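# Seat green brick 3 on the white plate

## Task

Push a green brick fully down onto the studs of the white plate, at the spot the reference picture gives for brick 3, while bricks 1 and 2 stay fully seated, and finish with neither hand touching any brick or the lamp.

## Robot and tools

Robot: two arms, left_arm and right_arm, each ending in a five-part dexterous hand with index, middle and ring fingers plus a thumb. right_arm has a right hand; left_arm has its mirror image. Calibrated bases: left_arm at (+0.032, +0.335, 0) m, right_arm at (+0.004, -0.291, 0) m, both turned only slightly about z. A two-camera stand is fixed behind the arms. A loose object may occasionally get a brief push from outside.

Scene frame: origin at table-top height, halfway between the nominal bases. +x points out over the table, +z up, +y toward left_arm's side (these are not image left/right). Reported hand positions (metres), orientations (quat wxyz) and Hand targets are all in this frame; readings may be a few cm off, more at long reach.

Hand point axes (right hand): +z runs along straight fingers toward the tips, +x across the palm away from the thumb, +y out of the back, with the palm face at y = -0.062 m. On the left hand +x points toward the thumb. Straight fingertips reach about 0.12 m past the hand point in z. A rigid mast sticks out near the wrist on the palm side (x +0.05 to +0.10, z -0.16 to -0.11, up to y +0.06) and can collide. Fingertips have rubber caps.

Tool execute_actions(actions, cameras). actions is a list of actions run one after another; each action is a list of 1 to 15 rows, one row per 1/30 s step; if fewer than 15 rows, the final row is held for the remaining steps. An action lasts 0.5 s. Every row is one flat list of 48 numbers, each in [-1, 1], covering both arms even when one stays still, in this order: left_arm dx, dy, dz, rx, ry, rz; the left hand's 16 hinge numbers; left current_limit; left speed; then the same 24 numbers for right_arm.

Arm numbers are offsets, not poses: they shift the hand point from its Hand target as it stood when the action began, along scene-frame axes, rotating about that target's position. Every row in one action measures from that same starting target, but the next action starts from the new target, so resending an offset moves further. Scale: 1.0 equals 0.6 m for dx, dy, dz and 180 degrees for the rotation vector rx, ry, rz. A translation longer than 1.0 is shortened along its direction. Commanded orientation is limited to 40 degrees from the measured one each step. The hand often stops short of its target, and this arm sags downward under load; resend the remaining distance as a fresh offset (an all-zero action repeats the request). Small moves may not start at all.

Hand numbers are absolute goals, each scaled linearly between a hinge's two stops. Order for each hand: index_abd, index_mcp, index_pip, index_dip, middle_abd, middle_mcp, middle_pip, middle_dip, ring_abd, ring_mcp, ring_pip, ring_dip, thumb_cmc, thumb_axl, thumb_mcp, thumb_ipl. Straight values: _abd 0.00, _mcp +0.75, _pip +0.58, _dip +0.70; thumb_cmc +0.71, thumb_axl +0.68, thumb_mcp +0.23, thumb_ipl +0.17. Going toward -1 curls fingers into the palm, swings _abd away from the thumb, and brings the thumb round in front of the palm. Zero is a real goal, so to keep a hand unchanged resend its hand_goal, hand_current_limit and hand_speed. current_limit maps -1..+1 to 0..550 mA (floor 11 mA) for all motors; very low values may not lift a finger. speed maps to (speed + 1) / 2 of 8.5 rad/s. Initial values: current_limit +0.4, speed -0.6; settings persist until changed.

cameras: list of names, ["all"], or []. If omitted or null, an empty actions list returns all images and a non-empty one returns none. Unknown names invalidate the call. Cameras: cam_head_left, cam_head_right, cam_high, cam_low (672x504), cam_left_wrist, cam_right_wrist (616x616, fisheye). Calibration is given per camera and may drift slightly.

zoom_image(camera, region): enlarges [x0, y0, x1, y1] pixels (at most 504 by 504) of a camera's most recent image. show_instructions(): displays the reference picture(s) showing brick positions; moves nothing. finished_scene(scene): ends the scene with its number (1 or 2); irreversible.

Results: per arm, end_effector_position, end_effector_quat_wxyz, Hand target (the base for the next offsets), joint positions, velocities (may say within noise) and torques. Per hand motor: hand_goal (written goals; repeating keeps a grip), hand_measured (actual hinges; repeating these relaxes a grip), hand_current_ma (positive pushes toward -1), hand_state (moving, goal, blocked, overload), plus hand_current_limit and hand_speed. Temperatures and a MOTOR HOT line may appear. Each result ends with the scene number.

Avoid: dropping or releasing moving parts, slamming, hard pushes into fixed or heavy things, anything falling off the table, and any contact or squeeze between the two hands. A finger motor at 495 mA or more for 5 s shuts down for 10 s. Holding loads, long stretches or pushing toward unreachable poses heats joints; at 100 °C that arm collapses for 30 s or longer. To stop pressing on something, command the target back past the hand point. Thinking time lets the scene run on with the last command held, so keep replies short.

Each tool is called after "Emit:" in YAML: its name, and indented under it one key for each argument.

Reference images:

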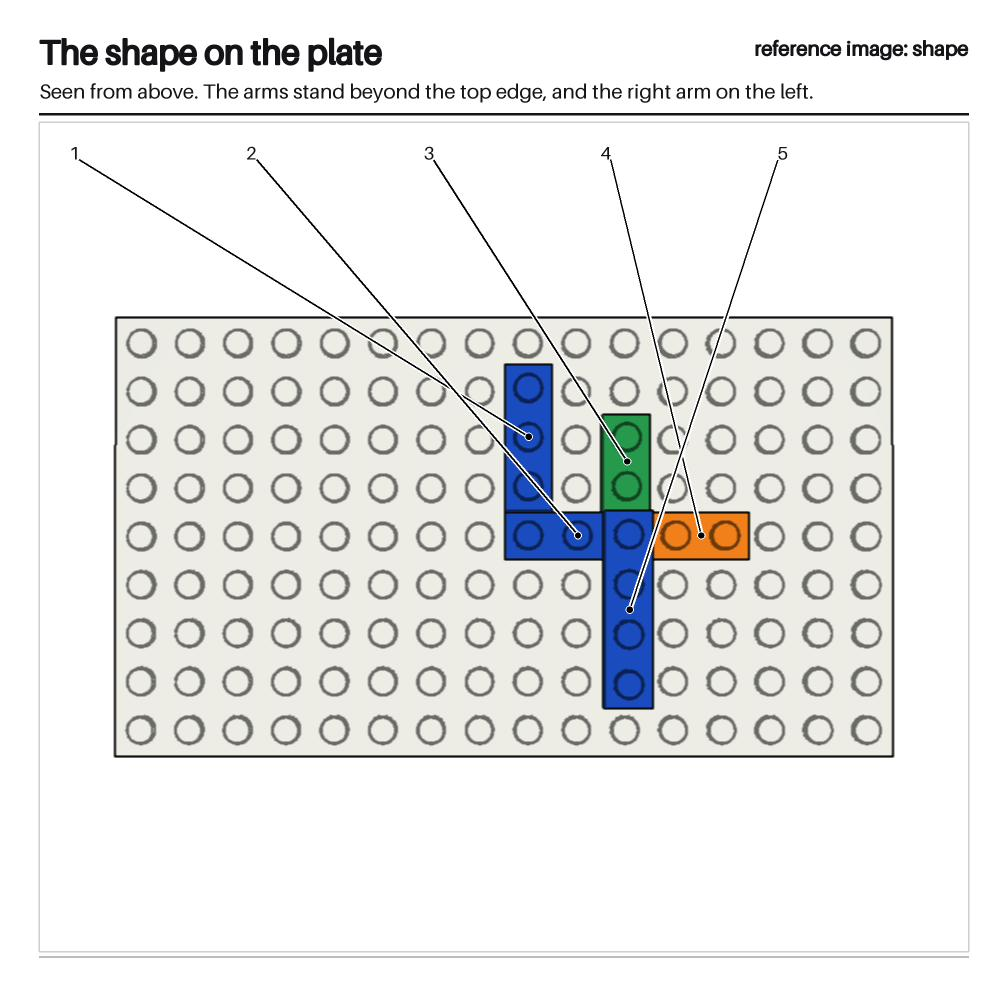

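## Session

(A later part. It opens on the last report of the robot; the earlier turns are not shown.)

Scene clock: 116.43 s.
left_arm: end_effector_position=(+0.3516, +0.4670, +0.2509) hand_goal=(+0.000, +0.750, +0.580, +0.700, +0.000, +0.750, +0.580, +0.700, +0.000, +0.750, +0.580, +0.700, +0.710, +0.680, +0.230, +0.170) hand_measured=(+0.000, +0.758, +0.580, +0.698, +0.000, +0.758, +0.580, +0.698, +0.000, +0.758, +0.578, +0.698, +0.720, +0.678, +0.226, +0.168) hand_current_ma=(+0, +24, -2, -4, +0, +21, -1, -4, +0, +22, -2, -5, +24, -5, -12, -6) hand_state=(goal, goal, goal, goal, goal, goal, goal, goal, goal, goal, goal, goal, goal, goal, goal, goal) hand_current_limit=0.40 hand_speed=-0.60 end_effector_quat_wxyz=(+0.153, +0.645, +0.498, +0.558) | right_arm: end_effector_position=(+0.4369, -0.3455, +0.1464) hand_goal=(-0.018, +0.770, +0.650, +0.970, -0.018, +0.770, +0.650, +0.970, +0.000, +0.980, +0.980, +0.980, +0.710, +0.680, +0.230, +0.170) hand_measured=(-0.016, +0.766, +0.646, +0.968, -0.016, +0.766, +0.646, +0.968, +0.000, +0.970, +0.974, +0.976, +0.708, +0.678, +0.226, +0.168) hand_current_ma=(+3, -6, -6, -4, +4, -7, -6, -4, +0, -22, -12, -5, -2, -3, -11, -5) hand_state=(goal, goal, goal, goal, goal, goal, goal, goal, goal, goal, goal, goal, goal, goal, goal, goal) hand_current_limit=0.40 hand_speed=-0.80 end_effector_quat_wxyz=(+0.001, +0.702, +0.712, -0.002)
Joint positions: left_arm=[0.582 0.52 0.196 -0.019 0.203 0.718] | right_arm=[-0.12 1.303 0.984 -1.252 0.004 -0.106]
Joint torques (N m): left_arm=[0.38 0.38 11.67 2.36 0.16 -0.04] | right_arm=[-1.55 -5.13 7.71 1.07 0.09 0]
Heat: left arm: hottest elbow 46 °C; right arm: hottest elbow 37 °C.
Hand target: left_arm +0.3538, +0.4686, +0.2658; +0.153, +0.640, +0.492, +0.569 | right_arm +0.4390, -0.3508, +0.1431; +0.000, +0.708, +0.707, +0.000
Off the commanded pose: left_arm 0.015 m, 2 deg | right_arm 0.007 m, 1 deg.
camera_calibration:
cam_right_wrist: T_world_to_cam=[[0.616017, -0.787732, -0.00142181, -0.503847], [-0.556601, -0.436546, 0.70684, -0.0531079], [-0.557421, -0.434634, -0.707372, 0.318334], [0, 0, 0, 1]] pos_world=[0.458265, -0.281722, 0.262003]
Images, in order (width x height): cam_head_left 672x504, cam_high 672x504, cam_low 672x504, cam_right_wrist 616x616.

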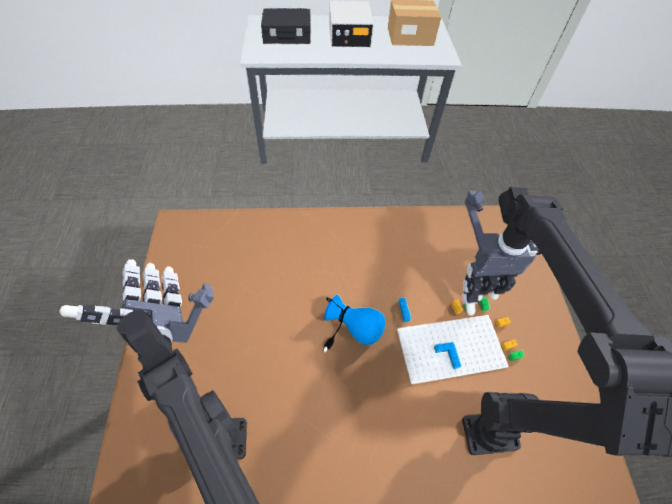

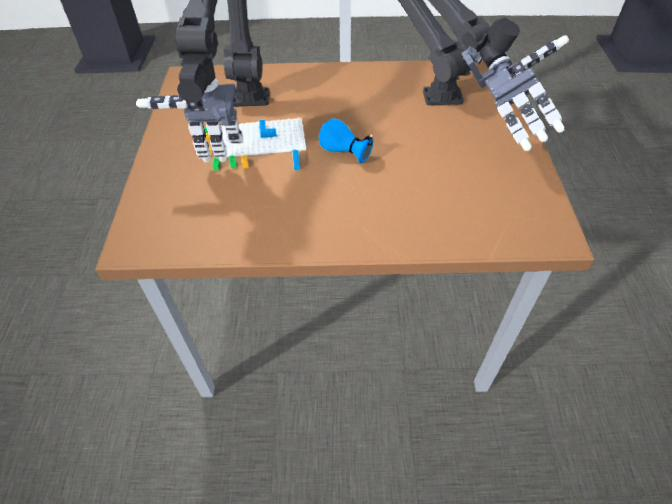

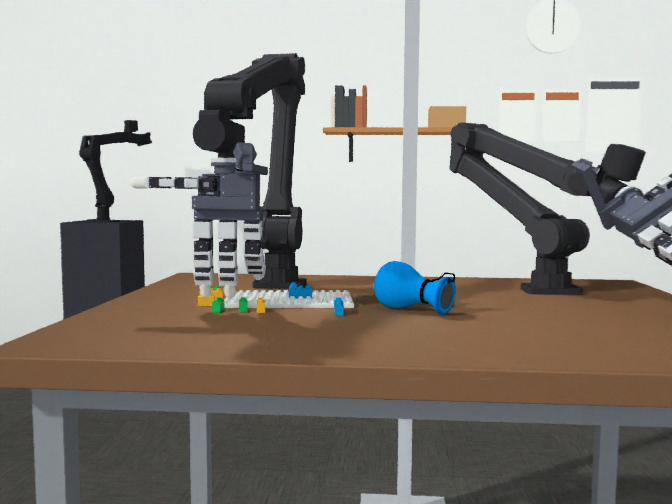

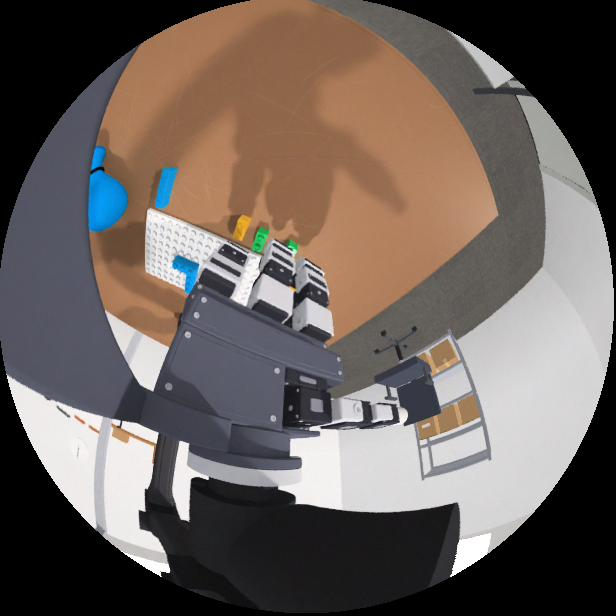

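Emit:
execute_actions:
  actions:
    - [[0,0,0,0,0,0,0,0.75,0.58,0.7,0,0.75,0.58,0.7,0,0.75,0.58,0.7,0.71,0.68,0.23,0.17,0.4,-0.6,-0.016,0,-0.006,0,0,0,-0.032,0.77,0.65,0.97,-0.032,0.77,0.65,0.97,0,0.98,0.98,0.98,0.71,0.68,0.23,0.17,0.4,-0.8]]
    - [[0,0,0,0,0,0,0,0.75,0.58,0.7,0,0.75,0.58,0.7,0,0.75,0.58,0.7,0.71,0.68,0.23,0.17,0.4,-0.6,0,0,-0.012,0,0,0,-0.032,0.77,0.65,0.97,-0.032,0.77,0.65,0.97,0,0.98,0.98,0.98,0.71,0.68,0.23,0.17,0.4,-0.8]]
  cameras: ["cam_low","cam_high","cam_right_wrist","cam_head_left"]

Emit:
zoom_image:
  camera: "cam_head_left"
  region: [455, 270, 515, 330]

Emit:
zoom_image:
  camera: "cam_low"
  region: [190, 260, 250, 320]

Emit:
zoom_image:
  camera: "cam_high"
  region: [195, 135, 245, 185]

Scene clock: 134.90 s.
left_arm: end_effector_position=(+0.3516, +0.4670, +0.2509) hand_goal=(+0.000, +0.750, +0.580, +0.700, +0.000, +0.750, +0.580, +0.700, +0.000, +0.750, +0.580, +0.700, +0.710, +0.680, +0.230, +0.170) hand_measured=(+0.000, +0.758, +0.580, +0.698, +0.000, +0.758, +0.580, +0.698, +0.000, +0.758, +0.578, +0.698, +0.720, +0.678, +0.226, +0.168) hand_current_ma=(+0, +24, -2, -4, +0, +21, -1, -4, +0, +22, -2, -5, +24, -5, -12, -6) hand_state=(goal, goal, goal, goal, goal, goal, goal, goal, goal, goal, goal, goal, goal, goal, goal, goal) hand_current_limit=0.40 hand_speed=-0.60 end_effector_quat_wxyz=(+0.153, +0.645, +0.498, +0.558) | right_arm: end_effector_position=(+0.4281, -0.3450, +0.1298) hand_goal=(-0.032, +0.770, +0.650, +0.970, -0.032, +0.770, +0.650, +0.970, +0.000, +0.980, +0.980, +0.980, +0.710, +0.680, +0.230, +0.170) hand_measured=(-0.030, +0.766, +0.646, +0.968, -0.028, +0.766, +0.646, +0.968, +0.000, +0.970, +0.974, +0.976, +0.708, +0.678, +0.226, +0.168) hand_current_ma=(+4, -6, -6, -4, +4, -7, -6, -4, +0, -22, -12, -5, -2, -3, -11, -5) hand_state=(goal, goal, goal, goal, goal, goal, goal, goal, goal, goal, goal, goal, goal, goal, goal, goal) hand_current_limit=0.40 hand_speed=-0.80 end_effector_quat_wxyz=(-0.004, +0.702, +0.712, -0.006)
Joint positions: left_arm=[0.582 0.52 0.196 -0.019 0.203 0.718] | right_arm=[-0.12 1.303 0.941 -1.223 0.004 -0.106]
Joint torques (N m): left_arm=[0.26 0.44 11.64 2.35 0.16 -0.04] | right_arm=[-1.79 -6.48 7.43 1.07 0.08 -0.03]
Heat: left arm: hottest elbow 47 °C; right arm: hottest elbow 38 °C.
Hand target: left_arm +0.3538, +0.4686, +0.2658; +0.153, +0.640, +0.492, +0.569 | right_arm +0.4295, -0.3507, +0.1324; +0.000, +0.707, +0.707, +0.000
Off the commanded pose: left_arm 0.015 m, 2 deg | right_arm 0.006 m, 1 deg.
camera_calibration:
cam_right_wrist: T_world_to_cam=[[0.615336, -0.78819, -0.0108604, -0.496727], [-0.547169, -0.437009, 0.713883, -0.0512203], [-0.567422, -0.433336, -0.70018, 0.305732], [0, 0, 0, 1]] pos_world=[0.451107, -0.281414, 0.245238]
Images, in order (width x height): cam_head_left 672x504, cam_high 672x504, cam_low 672x504, cam_right_wrist 616x616.

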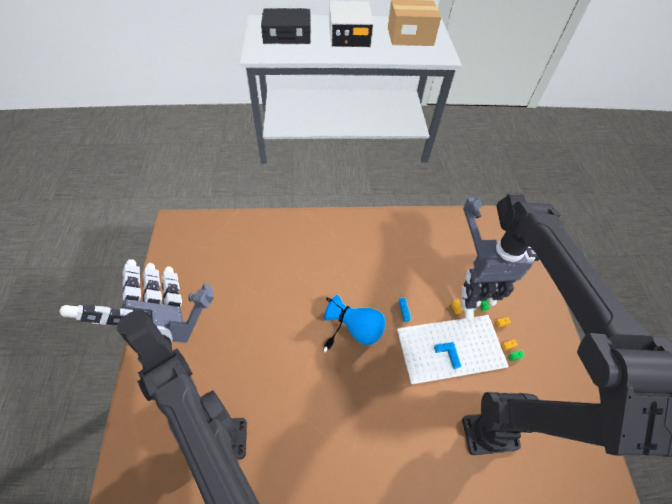

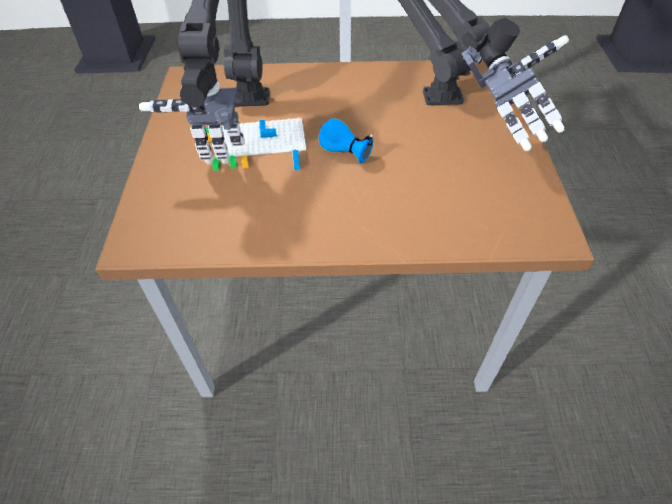

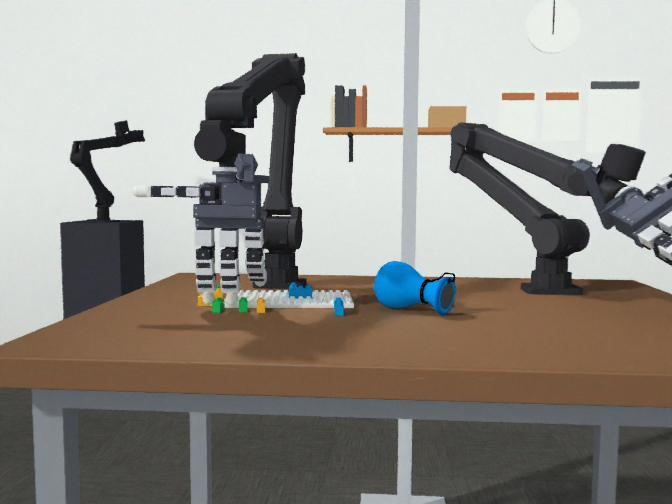

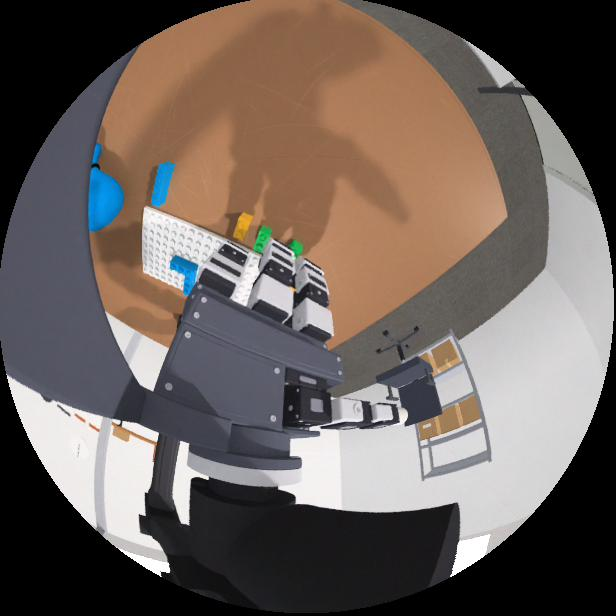

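Scaled by 8.400 from the camera's 672x504 image, which has a finer 960x720 frame.

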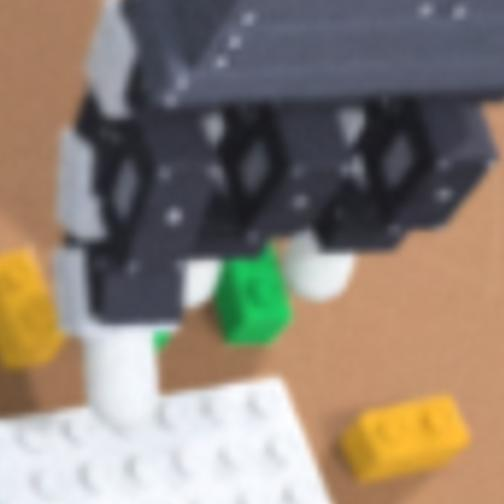

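Scaled by 8.400 from the camera's 672x504 image, which has a finer 960x720 frame.

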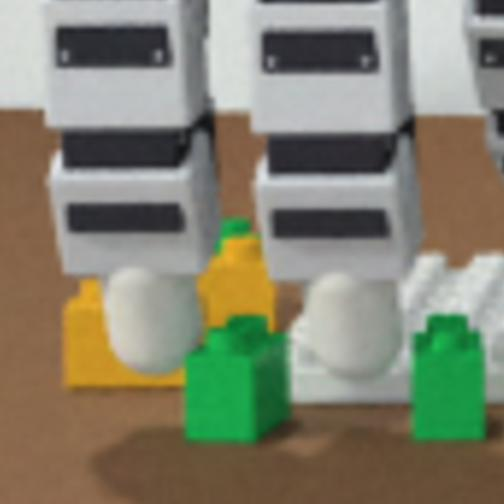

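Scaled by 10.080 from the camera's 672x504 image, which has a finer 960x720 frame.

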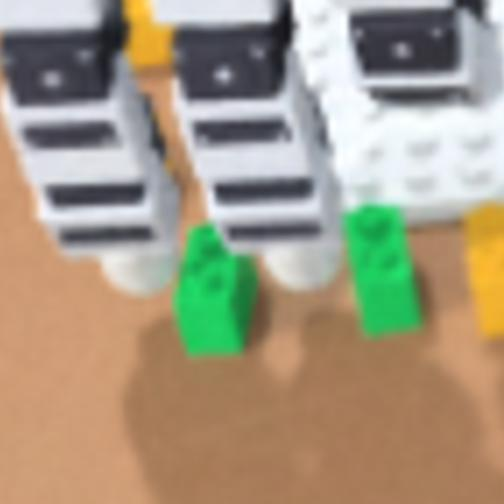

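Emit:
execute_actions:
  actions:
    - [[0,0,0,0,0,0,0,0.75,0.58,0.7,0,0.75,0.58,0.7,0,0.75,0.58,0.7,0.71,0.68,0.23,0.17,0.4,-0.6,0.002,0,-0.006,0,0,0,-0.006,0.77,0.65,0.97,-0.006,0.77,0.65,0.97,0,0.98,0.98,0.98,0.71,0.68,0.23,0.17,0.4,-0.8]]
    - [[0,0,0,0,0,0,0,0.75,0.58,0.7,0,0.75,0.58,0.7,0,0.75,0.58,0.7,0.71,0.68,0.23,0.17,0.4,-0.6,0,0,-0.003,0,0,0,-0.006,0.77,0.65,0.97,-0.006,0.77,0.65,0.97,0,0.98,0.98,0.98,0.71,0.68,0.23,0.17,0.4,-0.8]]
  cameras: ["cam_low","cam_high","cam_right_wrist","cam_head_left"]

Emit:
zoom_image:
  camera: "cam_low"
  region: [190, 260, 250, 320]

Emit:
zoom_image:
  camera: "cam_high"
  region: [195, 135, 245, 185]

Scene clock: 148.93 s.
left_arm: end_effector_position=(+0.3516, +0.4670, +0.2509) hand_goal=(+0.000, +0.750, +0.580, +0.700, +0.000, +0.750, +0.580, +0.700, +0.000, +0.750, +0.580, +0.700, +0.710, +0.680, +0.230, +0.170) hand_measured=(+0.000, +0.758, +0.580, +0.698, +0.000, +0.758, +0.580, +0.698, +0.000, +0.758, +0.578, +0.698, +0.720, +0.678, +0.226, +0.168) hand_current_ma=(+0, +24, -2, -4, +0, +21, -1, -4, +0, +22, -2, -5, +24, -5, -12, -6) hand_state=(goal, goal, goal, goal, goal, goal, goal, goal, goal, goal, goal, goal, goal, goal, goal, goal) hand_current_limit=0.40 hand_speed=-0.60 end_effector_quat_wxyz=(+0.153, +0.645, +0.498, +0.558) | right_arm: end_effector_position=(+0.4292, -0.3451, +0.1280) hand_goal=(-0.006, +0.770, +0.650, +0.970, -0.006, +0.770, +0.650, +0.970, +0.000, +0.980, +0.980, +0.980, +0.710, +0.680, +0.230, +0.170) hand_measured=(-0.008, +0.766, +0.646, +0.968, -0.008, +0.766, +0.646, +0.968, +0.000, +0.970, +0.974, +0.976, +0.708, +0.678, +0.226, +0.168) hand_current_ma=(-3, -6, -6, -4, -3, -7, -6, -4, +0, -22, -12, -5, -2, -3, -11, -5) hand_state=(goal, goal, goal, goal, goal, goal, goal, goal, goal, goal, goal, goal, goal, goal, goal, goal) hand_current_limit=0.40 hand_speed=-0.80 end_effector_quat_wxyz=(-0.001, +0.702, +0.712, -0.003)
Joint positions: left_arm=[0.582 0.52 0.196 -0.019 0.203 0.718] | right_arm=[-0.12 1.303 0.934 -1.207 0.004 -0.106]
Joint torques (N m): left_arm=[0.26 0.44 11.66 2.36 0.16 -0.04] | right_arm=[-1.85 -6.01 7.54 1.03 0.06 -0.03]
Heat: left arm: hottest elbow 47 °C; right arm: hottest elbow 37 °C.
Hand target: left_arm +0.3538, +0.4686, +0.2658; +0.153, +0.640, +0.492, +0.569 | right_arm +0.4308, -0.3507, +0.1271; +0.001, +0.707, +0.707, +0.000
Off the commanded pose: left_arm 0.015 m, 2 deg | right_arm 0.006 m, 1 deg.
camera_calibration:
cam_right_wrist: T_world_to_cam=[[0.615414, -0.788189, -0.0047953, -0.498344], [-0.553412, -0.436418, 0.709419, -0.045847], [-0.561249, -0.433933, -0.704771, 0.302766], [0, 0, 0, 1]] pos_world=[0.451243, -0.281418, 0.243516]
Images, in order (width x height): cam_head_left 672x504, cam_high 672x504, cam_low 672x504, cam_right_wrist 616x616.

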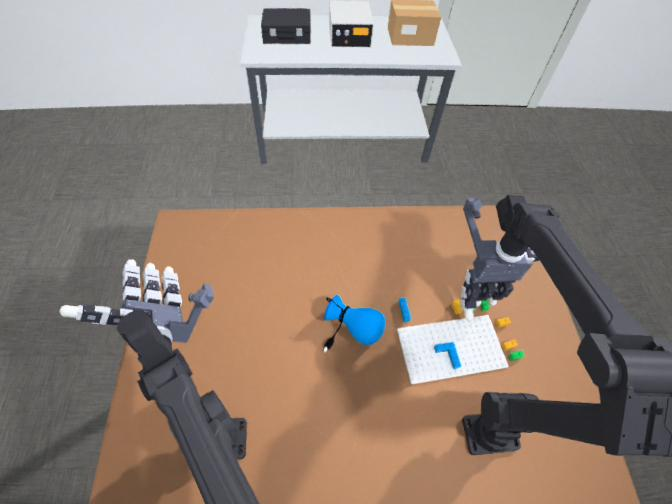

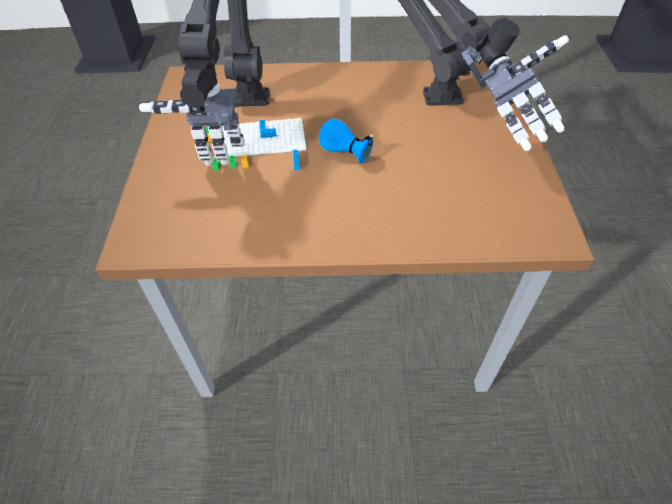

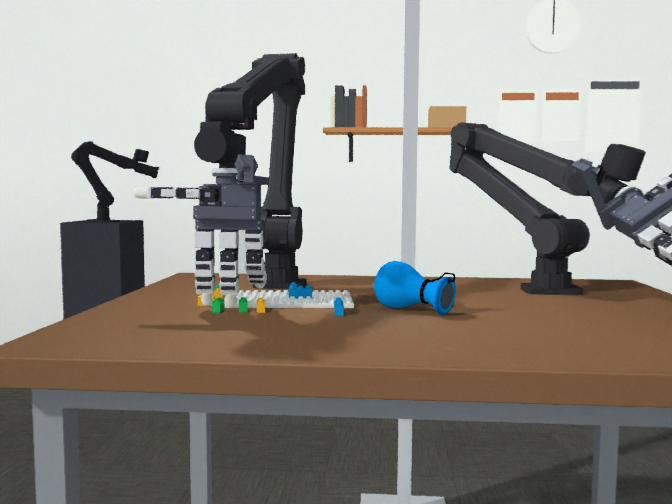

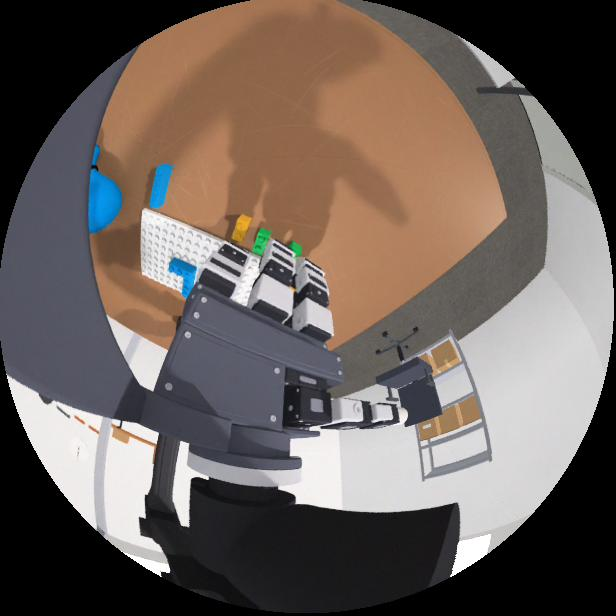

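Scaled by 8.400 from the camera's 672x504 image, which has a finer 960x720 frame.

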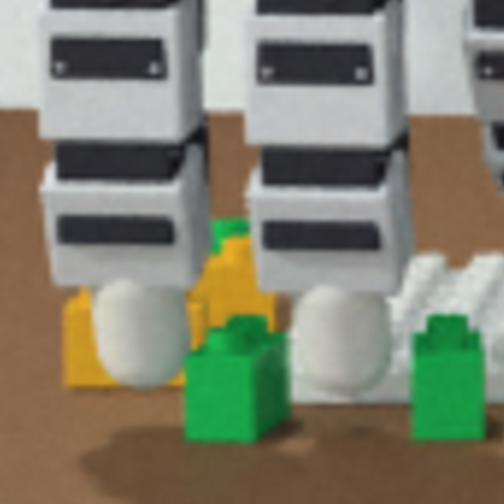

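Scaled by 10.080 from the camera's 672x504 image, which has a finer 960x720 frame.

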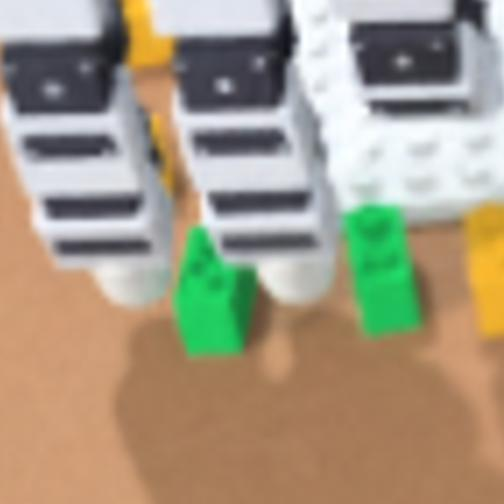

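Emit:
execute_actions:
  actions:
    - [[0,0,0,0,0,0,0,0.75,0.58,0.7,0,0.75,0.58,0.7,0,0.75,0.58,0.7,0.71,0.68,0.23,0.17,0.4,-0.6,0,0,-0.007,0,0,0,-0.006,0.77,0.65,0.97,-0.006,0.77,0.65,0.97,0,0.98,0.98,0.98,0.71,0.68,0.23,0.17,0.4,-0.9]]
    - [[0,0,0,0,0,0,0,0.75,0.58,0.7,0,0.75,0.58,0.7,0,0.75,0.58,0.7,0.71,0.68,0.23,0.17,0.4,-0.6,0,0,0,0,0,0,-0.05,0.77,0.65,0.97,0.04,0.77,0.65,0.97,0,0.98,0.98,0.98,0.71,0.68,0.23,0.17,0.4,-0.94]]
  cameras: ["cam_low","cam_high"]

Emit:
zoom_image:
  camera: "cam_low"
  region: [190, 260, 250, 320]

Emit:
zoom_image:
  camera: "cam_high"
  region: [195, 135, 245, 185]

Scene clock: 157.47 s.
left_arm: end_effector_position=(+0.3516, +0.4670, +0.2509) hand_goal=(+0.000, +0.750, +0.580, +0.700, +0.000, +0.750, +0.580, +0.700, +0.000, +0.750, +0.580, +0.700, +0.710, +0.680, +0.230, +0.170) hand_measured=(+0.000, +0.758, +0.580, +0.698, +0.000, +0.758, +0.580, +0.698, +0.000, +0.758, +0.578, +0.698, +0.720, +0.678, +0.226, +0.168) hand_current_ma=(+0, +24, -2, -4, +0, +21, -1, -4, +0, +22, -2, -5, +24, -5, -12, -6) hand_state=(goal, goal, goal, goal, goal, goal, goal, goal, goal, goal, goal, goal, goal, goal, goal, goal) hand_current_limit=0.40 hand_speed=-0.60 end_effector_quat_wxyz=(+0.153, +0.645, +0.498, +0.558) | right_arm: end_effector_position=(+0.4293, -0.3451, +0.1256) hand_goal=(-0.050, +0.770, +0.650, +0.970, +0.040, +0.770, +0.650, +0.970, +0.000, +0.980, +0.980, +0.980, +0.710, +0.680, +0.230, +0.170) hand_measured=(-0.046, +0.766, +0.646, +0.968, +0.036, +0.766, +0.646, +0.968, +0.000, +0.970, +0.974, +0.976, +0.708, +0.678, +0.226, +0.168) hand_current_ma=(+4, -6, -6, -4, -4, -7, -6, -4, +0, -22, -12, -5, -2, -3, -11, -5) hand_state=(goal, goal, goal, goal, goal, goal, goal, goal, goal, goal, goal, goal, goal, goal, goal, goal) hand_current_limit=0.40 hand_speed=-0.94 end_effector_quat_wxyz=(+0.001, +0.702, +0.712, -0.002)
Joint positions: left_arm=[0.582 0.52 0.196 -0.019 0.203 0.718] | right_arm=[-0.12 1.303 0.926 -1.195 0.004 -0.106]
Joint torques (N m): left_arm=[0.26 0.38 11.67 2.36 0.16 -0.04] | right_arm=[-1.44 -5.25 7.49 1.1 0.07 0.01]
Heat: left arm: hottest elbow 48 °C; right arm: hottest elbow 37 °C.
Hand target: left_arm +0.3538, +0.4686, +0.2658; +0.153, +0.640, +0.492, +0.569 | right_arm +0.4308, -0.3507, +0.1228; +0.001, +0.707, +0.707, +0.000
Off the commanded pose: left_arm 0.015 m, 2 deg | right_arm 0.006 m, 1 deg.
Images, in order (width x height): cam_high 672x504, cam_low 672x504.

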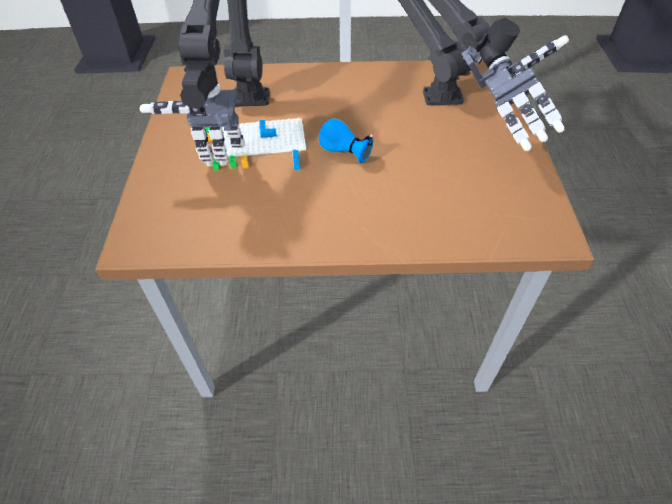

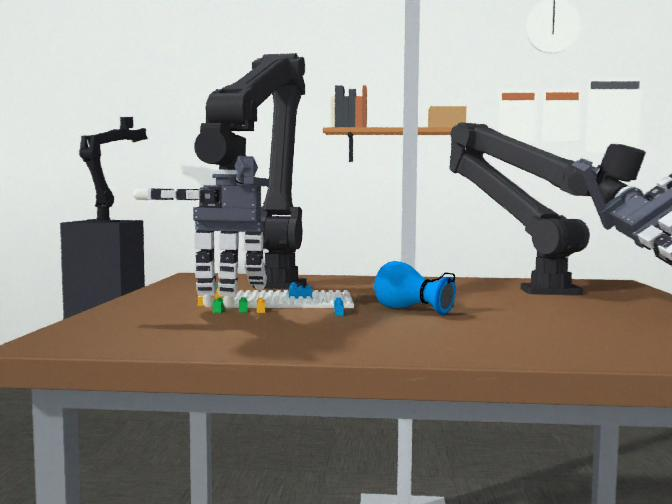

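Scaled by 8.400 from the camera's 672x504 image, which has a finer 960x720 frame.

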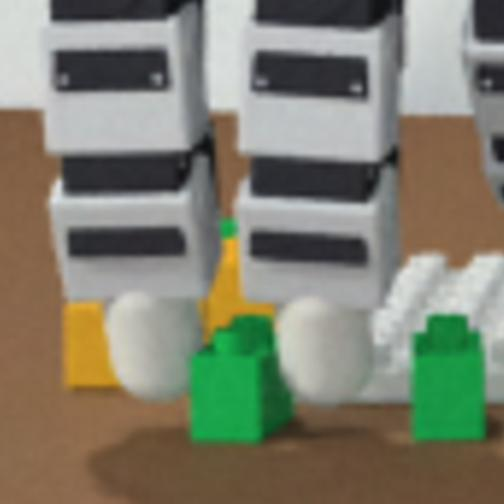

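Scaled by 10.080 from the camera's 672x504 image, which has a finer 960x720 frame.

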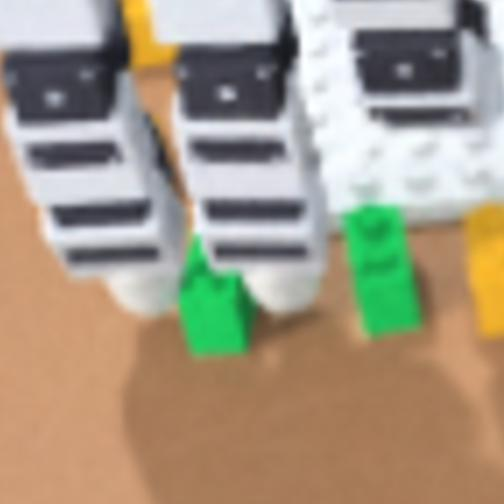

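Emit:
execute_actions:
  actions:
    - [[0,0,0,0,0,0,0,0.75,0.58,0.7,0,0.75,0.58,0.7,0,0.75,0.58,0.7,0.71,0.68,0.23,0.17,0.4,-0.6,0,0,-0.002,0,0,0,-0.12,0.77,0.65,0.97,0.11,0.77,0.65,0.97,0,0.98,0.98,0.98,0.71,0.68,0.23,0.17,0.4,-0.94]]
    - [[0,0,0,0,0,0,0,0.75,0.58,0.7,0,0.75,0.58,0.7,0,0.75,0.58,0.7,0.71,0.68,0.23,0.17,0.4,-0.6,0,0,0,0,0,0,-0.12,0.77,0.65,0.97,0.11,0.77,0.65,0.97,0,0.98,0.98,0.98,0.71,0.68,0.23,0.17,0.4,-0.94]]
  cameras: ["cam_low","cam_high"]

Emit:
zoom_image:
  camera: "cam_low"
  region: [190, 260, 250, 320]

Emit:
zoom_image:
  camera: "cam_high"
  region: [195, 135, 245, 185]

Scene clock: 165.07 s.
left_arm: end_effector_position=(+0.3516, +0.4670, +0.2509) hand_goal=(+0.000, +0.750, +0.580, +0.700, +0.000, +0.750, +0.580, +0.700, +0.000, +0.750, +0.580, +0.700, +0.710, +0.680, +0.230, +0.170) hand_measured=(+0.000, +0.758, +0.580, +0.698, +0.000, +0.758, +0.580, +0.698, +0.000, +0.758, +0.578, +0.698, +0.720, +0.678, +0.226, +0.168) hand_current_ma=(+0, +24, -2, -4, +0, +21, -1, -4, +0, +22, -2, -5, +24, -5, -12, -6) hand_state=(goal, goal, goal, goal, goal, goal, goal, goal, goal, goal, goal, goal, goal, goal, goal, goal) hand_current_limit=0.40 hand_speed=-0.60 end_effector_quat_wxyz=(+0.153, +0.645, +0.498, +0.558) | right_arm: end_effector_position=(+0.4301, -0.3452, +0.1259) hand_goal=(-0.120, +0.770, +0.650, +0.970, +0.110, +0.770, +0.650, +0.970, +0.000, +0.980, +0.980, +0.980, +0.710, +0.680, +0.230, +0.170) hand_measured=(-0.060, +0.766, +0.646, +0.968, +0.048, +0.766, +0.646, +0.968, +0.000, +0.970, +0.974, +0.976, +0.708, +0.678, +0.226, +0.168) hand_current_ma=(+163, -6, -6, -3, -170, -7, -5, -3, +0, -22, -12, -5, -2, -3, -11, -5) hand_state=(blocked, goal, goal, goal, blocked, goal, goal, goal, goal, goal, goal, goal, goal, goal, goal, goal) hand_current_limit=0.40 hand_speed=-0.94 end_effector_quat_wxyz=(+0.002, +0.702, +0.712, -0.001)
Joint positions: left_arm=[0.582 0.52 0.196 -0.019 0.203 0.718] | right_arm=[-0.12 1.303 0.926 -1.192 0.004 -0.106]
Joint torques (N m): left_arm=[0.32 0.32 11.66 2.35 0.16 -0.04] | right_arm=[-1.55 -5.07 7.36 1.09 0.07 -0.02]
Heat: left arm: hottest elbow 48 °C; right arm: hottest elbow 37 °C.
Hand target: left_arm +0.3538, +0.4686, +0.2658; +0.153, +0.640, +0.492, +0.569 | right_arm +0.4307, -0.3507, +0.1216; +0.000, +0.707, +0.707, +0.000
Off the commanded pose: left_arm 0.015 m, 2 deg | right_arm 0.007 m, 1 deg.
Images, in order (width x height): cam_high 672x504, cam_low 672x504.

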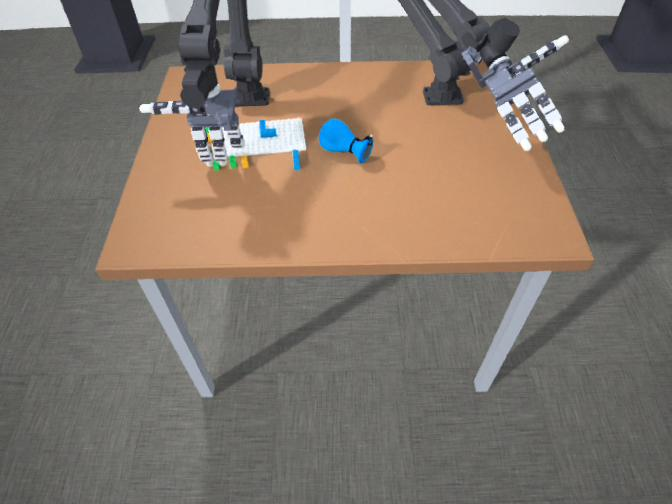

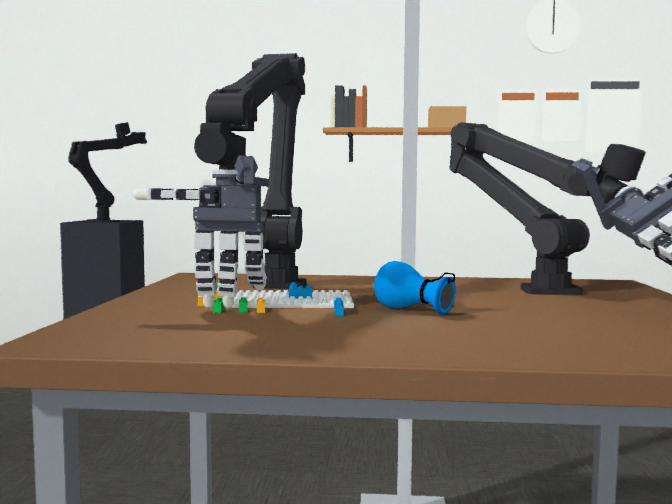

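Scaled by 8.400 from the camera's 672x504 image, which has a finer 960x720 frame.

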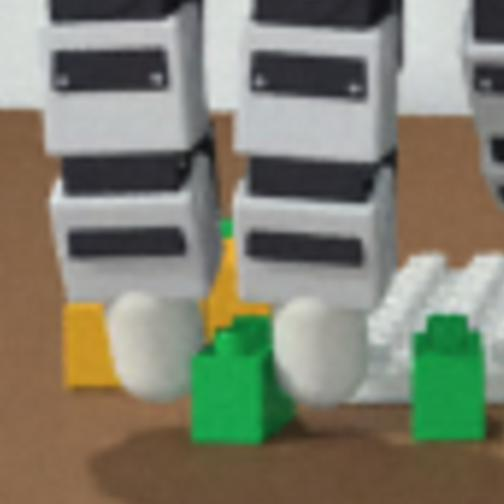

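Scaled by 10.080 from the camera's 672x504 image, which has a finer 960x720 frame.

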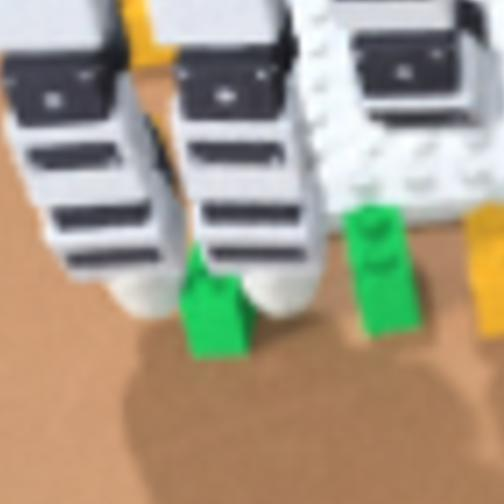

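Emit:
execute_actions:
  actions:
    - [[0,0,0,0,0,0,0,0.75,0.58,0.7,0,0.75,0.58,0.7,0,0.75,0.58,0.7,0.71,0.68,0.23,0.17,0.4,-0.6,0.01,0,0.015,0,0,0,-0.16,0.77,0.65,0.97,0.15,0.77,0.65,0.97,0,0.98,0.98,0.98,0.71,0.68,0.23,0.17,0.4,-0.94]]
    - [[0,0,0,0,0,0,0,0.75,0.58,0.7,0,0.75,0.58,0.7,0,0.75,0.58,0.7,0.71,0.68,0.23,0.17,0.4,-0.6,0.01,0,0.02,0,0,0,-0.16,0.77,0.65,0.97,0.15,0.77,0.65,0.97,0,0.98,0.98,0.98,0.71,0.68,0.23,0.17,0.4,-0.94]]

Scene clock: 175.77 s.
left_arm: end_effector_position=(+0.3516, +0.4670, +0.2509) hand_goal=(+0.000, +0.750, +0.580, +0.700, +0.000, +0.750, +0.580, +0.700, +0.000, +0.750, +0.580, +0.700, +0.710, +0.680, +0.230, +0.170) hand_measured=(+0.000, +0.758, +0.580, +0.698, +0.000, +0.758, +0.580, +0.698, +0.000, +0.758, +0.578, +0.698, +0.720, +0.678, +0.226, +0.168) hand_current_ma=(+0, +24, -2, -4, +0, +21, -1, -4, +0, +22, -2, -5, +24, -5, -12, -6) hand_state=(goal, goal, goal, goal, goal, goal, goal, goal, goal, goal, goal, goal, goal, goal, goal, goal) hand_current_limit=0.40 hand_speed=-0.60 end_effector_quat_wxyz=(+0.153, +0.645, +0.498, +0.558) | right_arm: end_effector_position=(+0.4249, -0.3447, +0.1251) hand_goal=(-0.160, +0.770, +0.650, +0.970, +0.150, +0.770, +0.650, +0.970, +0.000, +0.980, +0.980, +0.980, +0.710, +0.680, +0.230, +0.170) hand_measured=(-0.062, +0.766, +0.646, +0.968, +0.050, +0.766, +0.648, +0.968, +0.000, +0.970, +0.974, +0.976, +0.708, +0.678, +0.226, +0.168) hand_current_ma=(+298, -6, -5, -3, -305, -7, -4, -2, +0, -22, -12, -5, -2, -3, -11, -5) hand_state=(blocked, goal, goal, goal, blocked, goal, goal, goal, goal, goal, goal, goal, goal, goal, goal, goal) hand_current_limit=0.40 hand_speed=-0.94 end_effector_quat_wxyz=(-0.011, +0.702, +0.712, -0.011)
Joint positions: left_arm=[0.582 0.52 0.196 -0.019 0.203 0.718] | right_arm=[-0.12 1.309 0.937 -1.23 0.004 -0.106]
Joint torques (N m): left_arm=[0.32 0.44 11.66 2.35 0.16 -0.04] | right_arm=[-1.49 -4.84 11.99 0.31 0.09 0.01]
Heat: left arm: hottest elbow 48 °C; right arm: hottest elbow 37 °C.
Hand target: left_arm +0.3538, +0.4686, +0.2658; +0.153, +0.640, +0.492, +0.569 | right_arm +0.4428, -0.3507, +0.1426; +0.000, +0.707, +0.707, +0.000
Off the commanded pose: left_arm 0.015 m, 2 deg | right_arm 0.026 m, 2 deg.

Emit:
execute_actions:
  actions:
    - [[0,0,0,0,0,0,0,0.75,0.58,0.7,0,0.75,0.58,0.7,0,0.75,0.58,0.7,0.71,0.68,0.23,0.17,0.4,-0.6,0,0,0.02,0,0,0,-0.16,0.77,0.65,0.97,0.15,0.77,0.65,0.97,0,0.98,0.98,0.98,0.71,0.68,0.23,0.17,0.4,-0.94]]
    - [[0,0,0,0,0,0,0,0.75,0.58,0.7,0,0.75,0.58,0.7,0,0.75,0.58,0.7,0.71,0.68,0.23,0.17,0.4,-0.6,0,0,0.03,0,0,0,-0.16,0.77,0.65,0.97,0.15,0.77,0.65,0.97,0,0.98,0.98,0.98,0.71,0.68,0.23,0.17,0.4,-0.94]]
    - [[0,0,0,0,0,0,0,0.75,0.58,0.7,0,0.75,0.58,0.7,0,0.75,0.58,0.7,0.71,0.68,0.23,0.17,0.4,-0.6,0,0,0.03,0,0,0,-0.16,0.77,0.65,0.97,0.15,0.77,0.65,0.97,0,0.98,0.98,0.98,0.71,0.68,0.23,0.17,0.4,-0.94]]
  cameras: ["cam_low","cam_high","cam_right_wrist"]

Emit:
zoom_image:
  camera: "cam_low"
  region: [190, 250, 250, 310]

Emit:
zoom_image:
  camera: "cam_high"
  region: [195, 125, 245, 175]

Scene clock: 184.43 s.
left_arm: end_effector_position=(+0.3516, +0.4670, +0.2509) hand_goal=(+0.000, +0.750, +0.580, +0.700, +0.000, +0.750, +0.580, +0.700, +0.000, +0.750, +0.580, +0.700, +0.710, +0.680, +0.230, +0.170) hand_measured=(+0.000, +0.758, +0.580, +0.698, +0.000, +0.758, +0.580, +0.698, +0.000, +0.758, +0.578, +0.698, +0.720, +0.678, +0.226, +0.168) hand_current_ma=(+0, +24, -2, -4, +0, +21, -1, -4, +0, +22, -2, -5, +24, -5, -12, -6) hand_state=(goal, goal, goal, goal, goal, goal, goal, goal, goal, goal, goal, goal, goal, goal, goal, goal) hand_current_limit=0.40 hand_speed=-0.60 end_effector_quat_wxyz=(+0.153, +0.645, +0.498, +0.558) | right_arm: end_effector_position=(+0.4276, -0.3449, +0.1605) hand_goal=(-0.160, +0.770, +0.650, +0.970, +0.150, +0.770, +0.650, +0.970, +0.000, +0.980, +0.980, +0.980, +0.710, +0.680, +0.230, +0.170) hand_measured=(-0.062, +0.766, +0.646, +0.968, +0.050, +0.766, +0.648, +0.968, +0.000, +0.970, +0.974, +0.976, +0.708, +0.678, +0.226, +0.168) hand_current_ma=(+298, -6, -5, -3, -305, -7, -4, -2, +0, -22, -12, -5, -2, -3, -11, -5) hand_state=(blocked, goal, goal, goal, blocked, goal, goal, goal, goal, goal, goal, goal, goal, goal, goal, goal) hand_current_limit=0.40 hand_speed=-0.94 end_effector_quat_wxyz=(-0.022, +0.702, +0.712, -0.020)
Joint positions: left_arm=[0.582 0.52 0.196 -0.019 0.203 0.718] | right_arm=[-0.12 1.302 1.035 -1.363 0.004 -0.106]
Joint torques (N m): left_arm=[0.32 0.44 11.67 2.36 0.16 -0.04] | right_arm=[-1.55 -7.59 12.1 0.31 0.09 0.04]
Heat: left arm: hottest elbow 48 °C; right arm: hottest elbow 37 °C.
Hand target: left_arm +0.3538, +0.4686, +0.2658; +0.153, +0.640, +0.492, +0.569 | right_arm +0.4427, -0.3507, +0.1905; +0.000, +0.707, +0.707, +0.000
Off the commanded pose: left_arm 0.015 m, 2 deg | right_arm 0.034 m, 4 deg.
camera_calibration:
cam_right_wrist: T_world_to_cam=[[0.614117, -0.788087, -0.0421907, -0.490488], [-0.51416, -0.440071, 0.736191, -0.0921112], [-0.598749, -0.430414, -0.675457, 0.337316], [0, 0, 0, 1]] pos_world=[0.455825, -0.281897, 0.27496]
Images, in order (width x height): cam_high 672x504, cam_low 672x504, cam_right_wrist 616x616.

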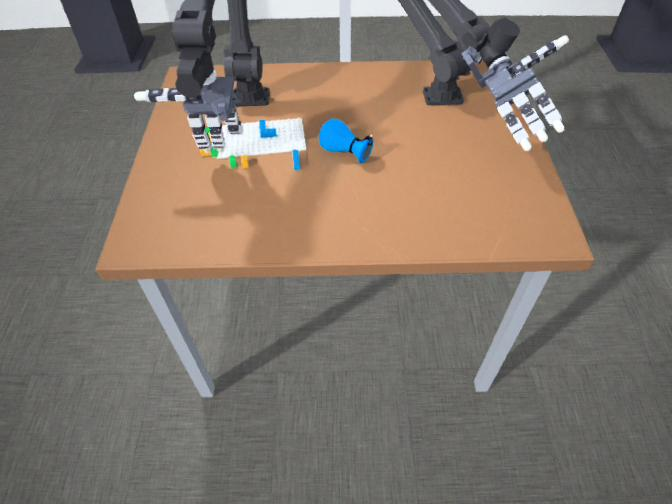

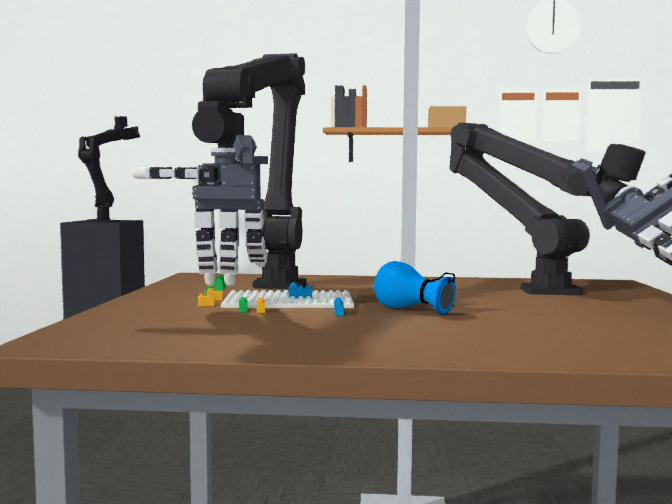

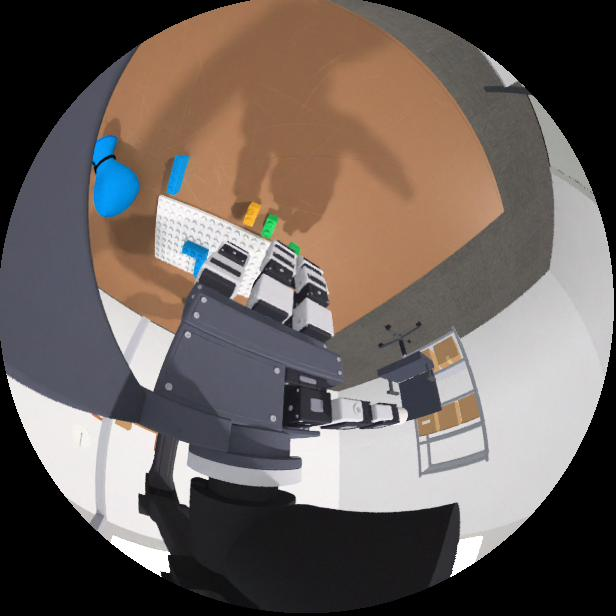

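Scaled by 8.400 from the camera's 672x504 image, which has a finer 960x720 frame.

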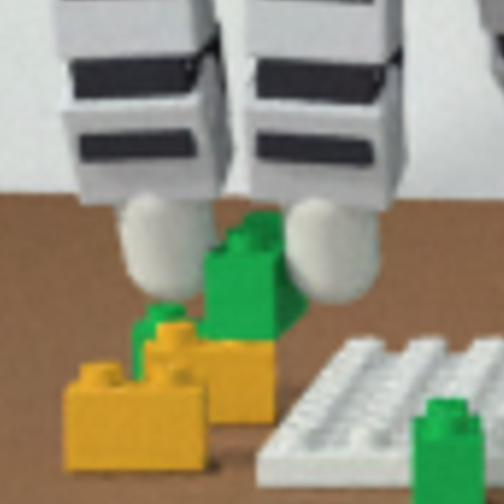

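Scaled by 10.080 from the camera's 672x504 image, which has a finer 960x720 frame.

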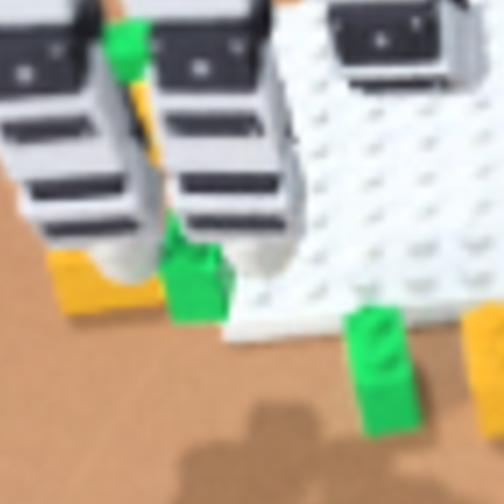

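Emit:
zoom_image:
  camera: "cam_right_wrist"
  region: [150, 190, 250, 290]

Scaled by 5.040 from the camera's 616x616 image, which has a finer 880x880 frame.

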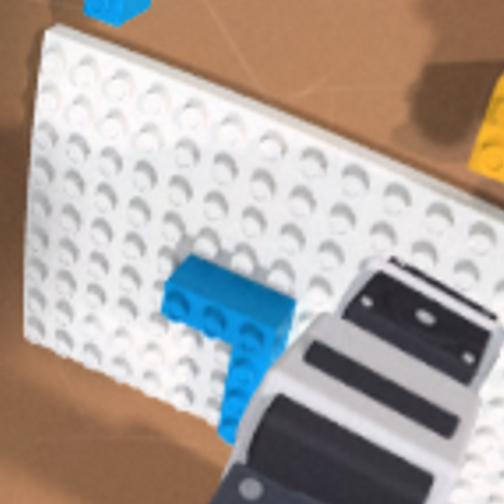

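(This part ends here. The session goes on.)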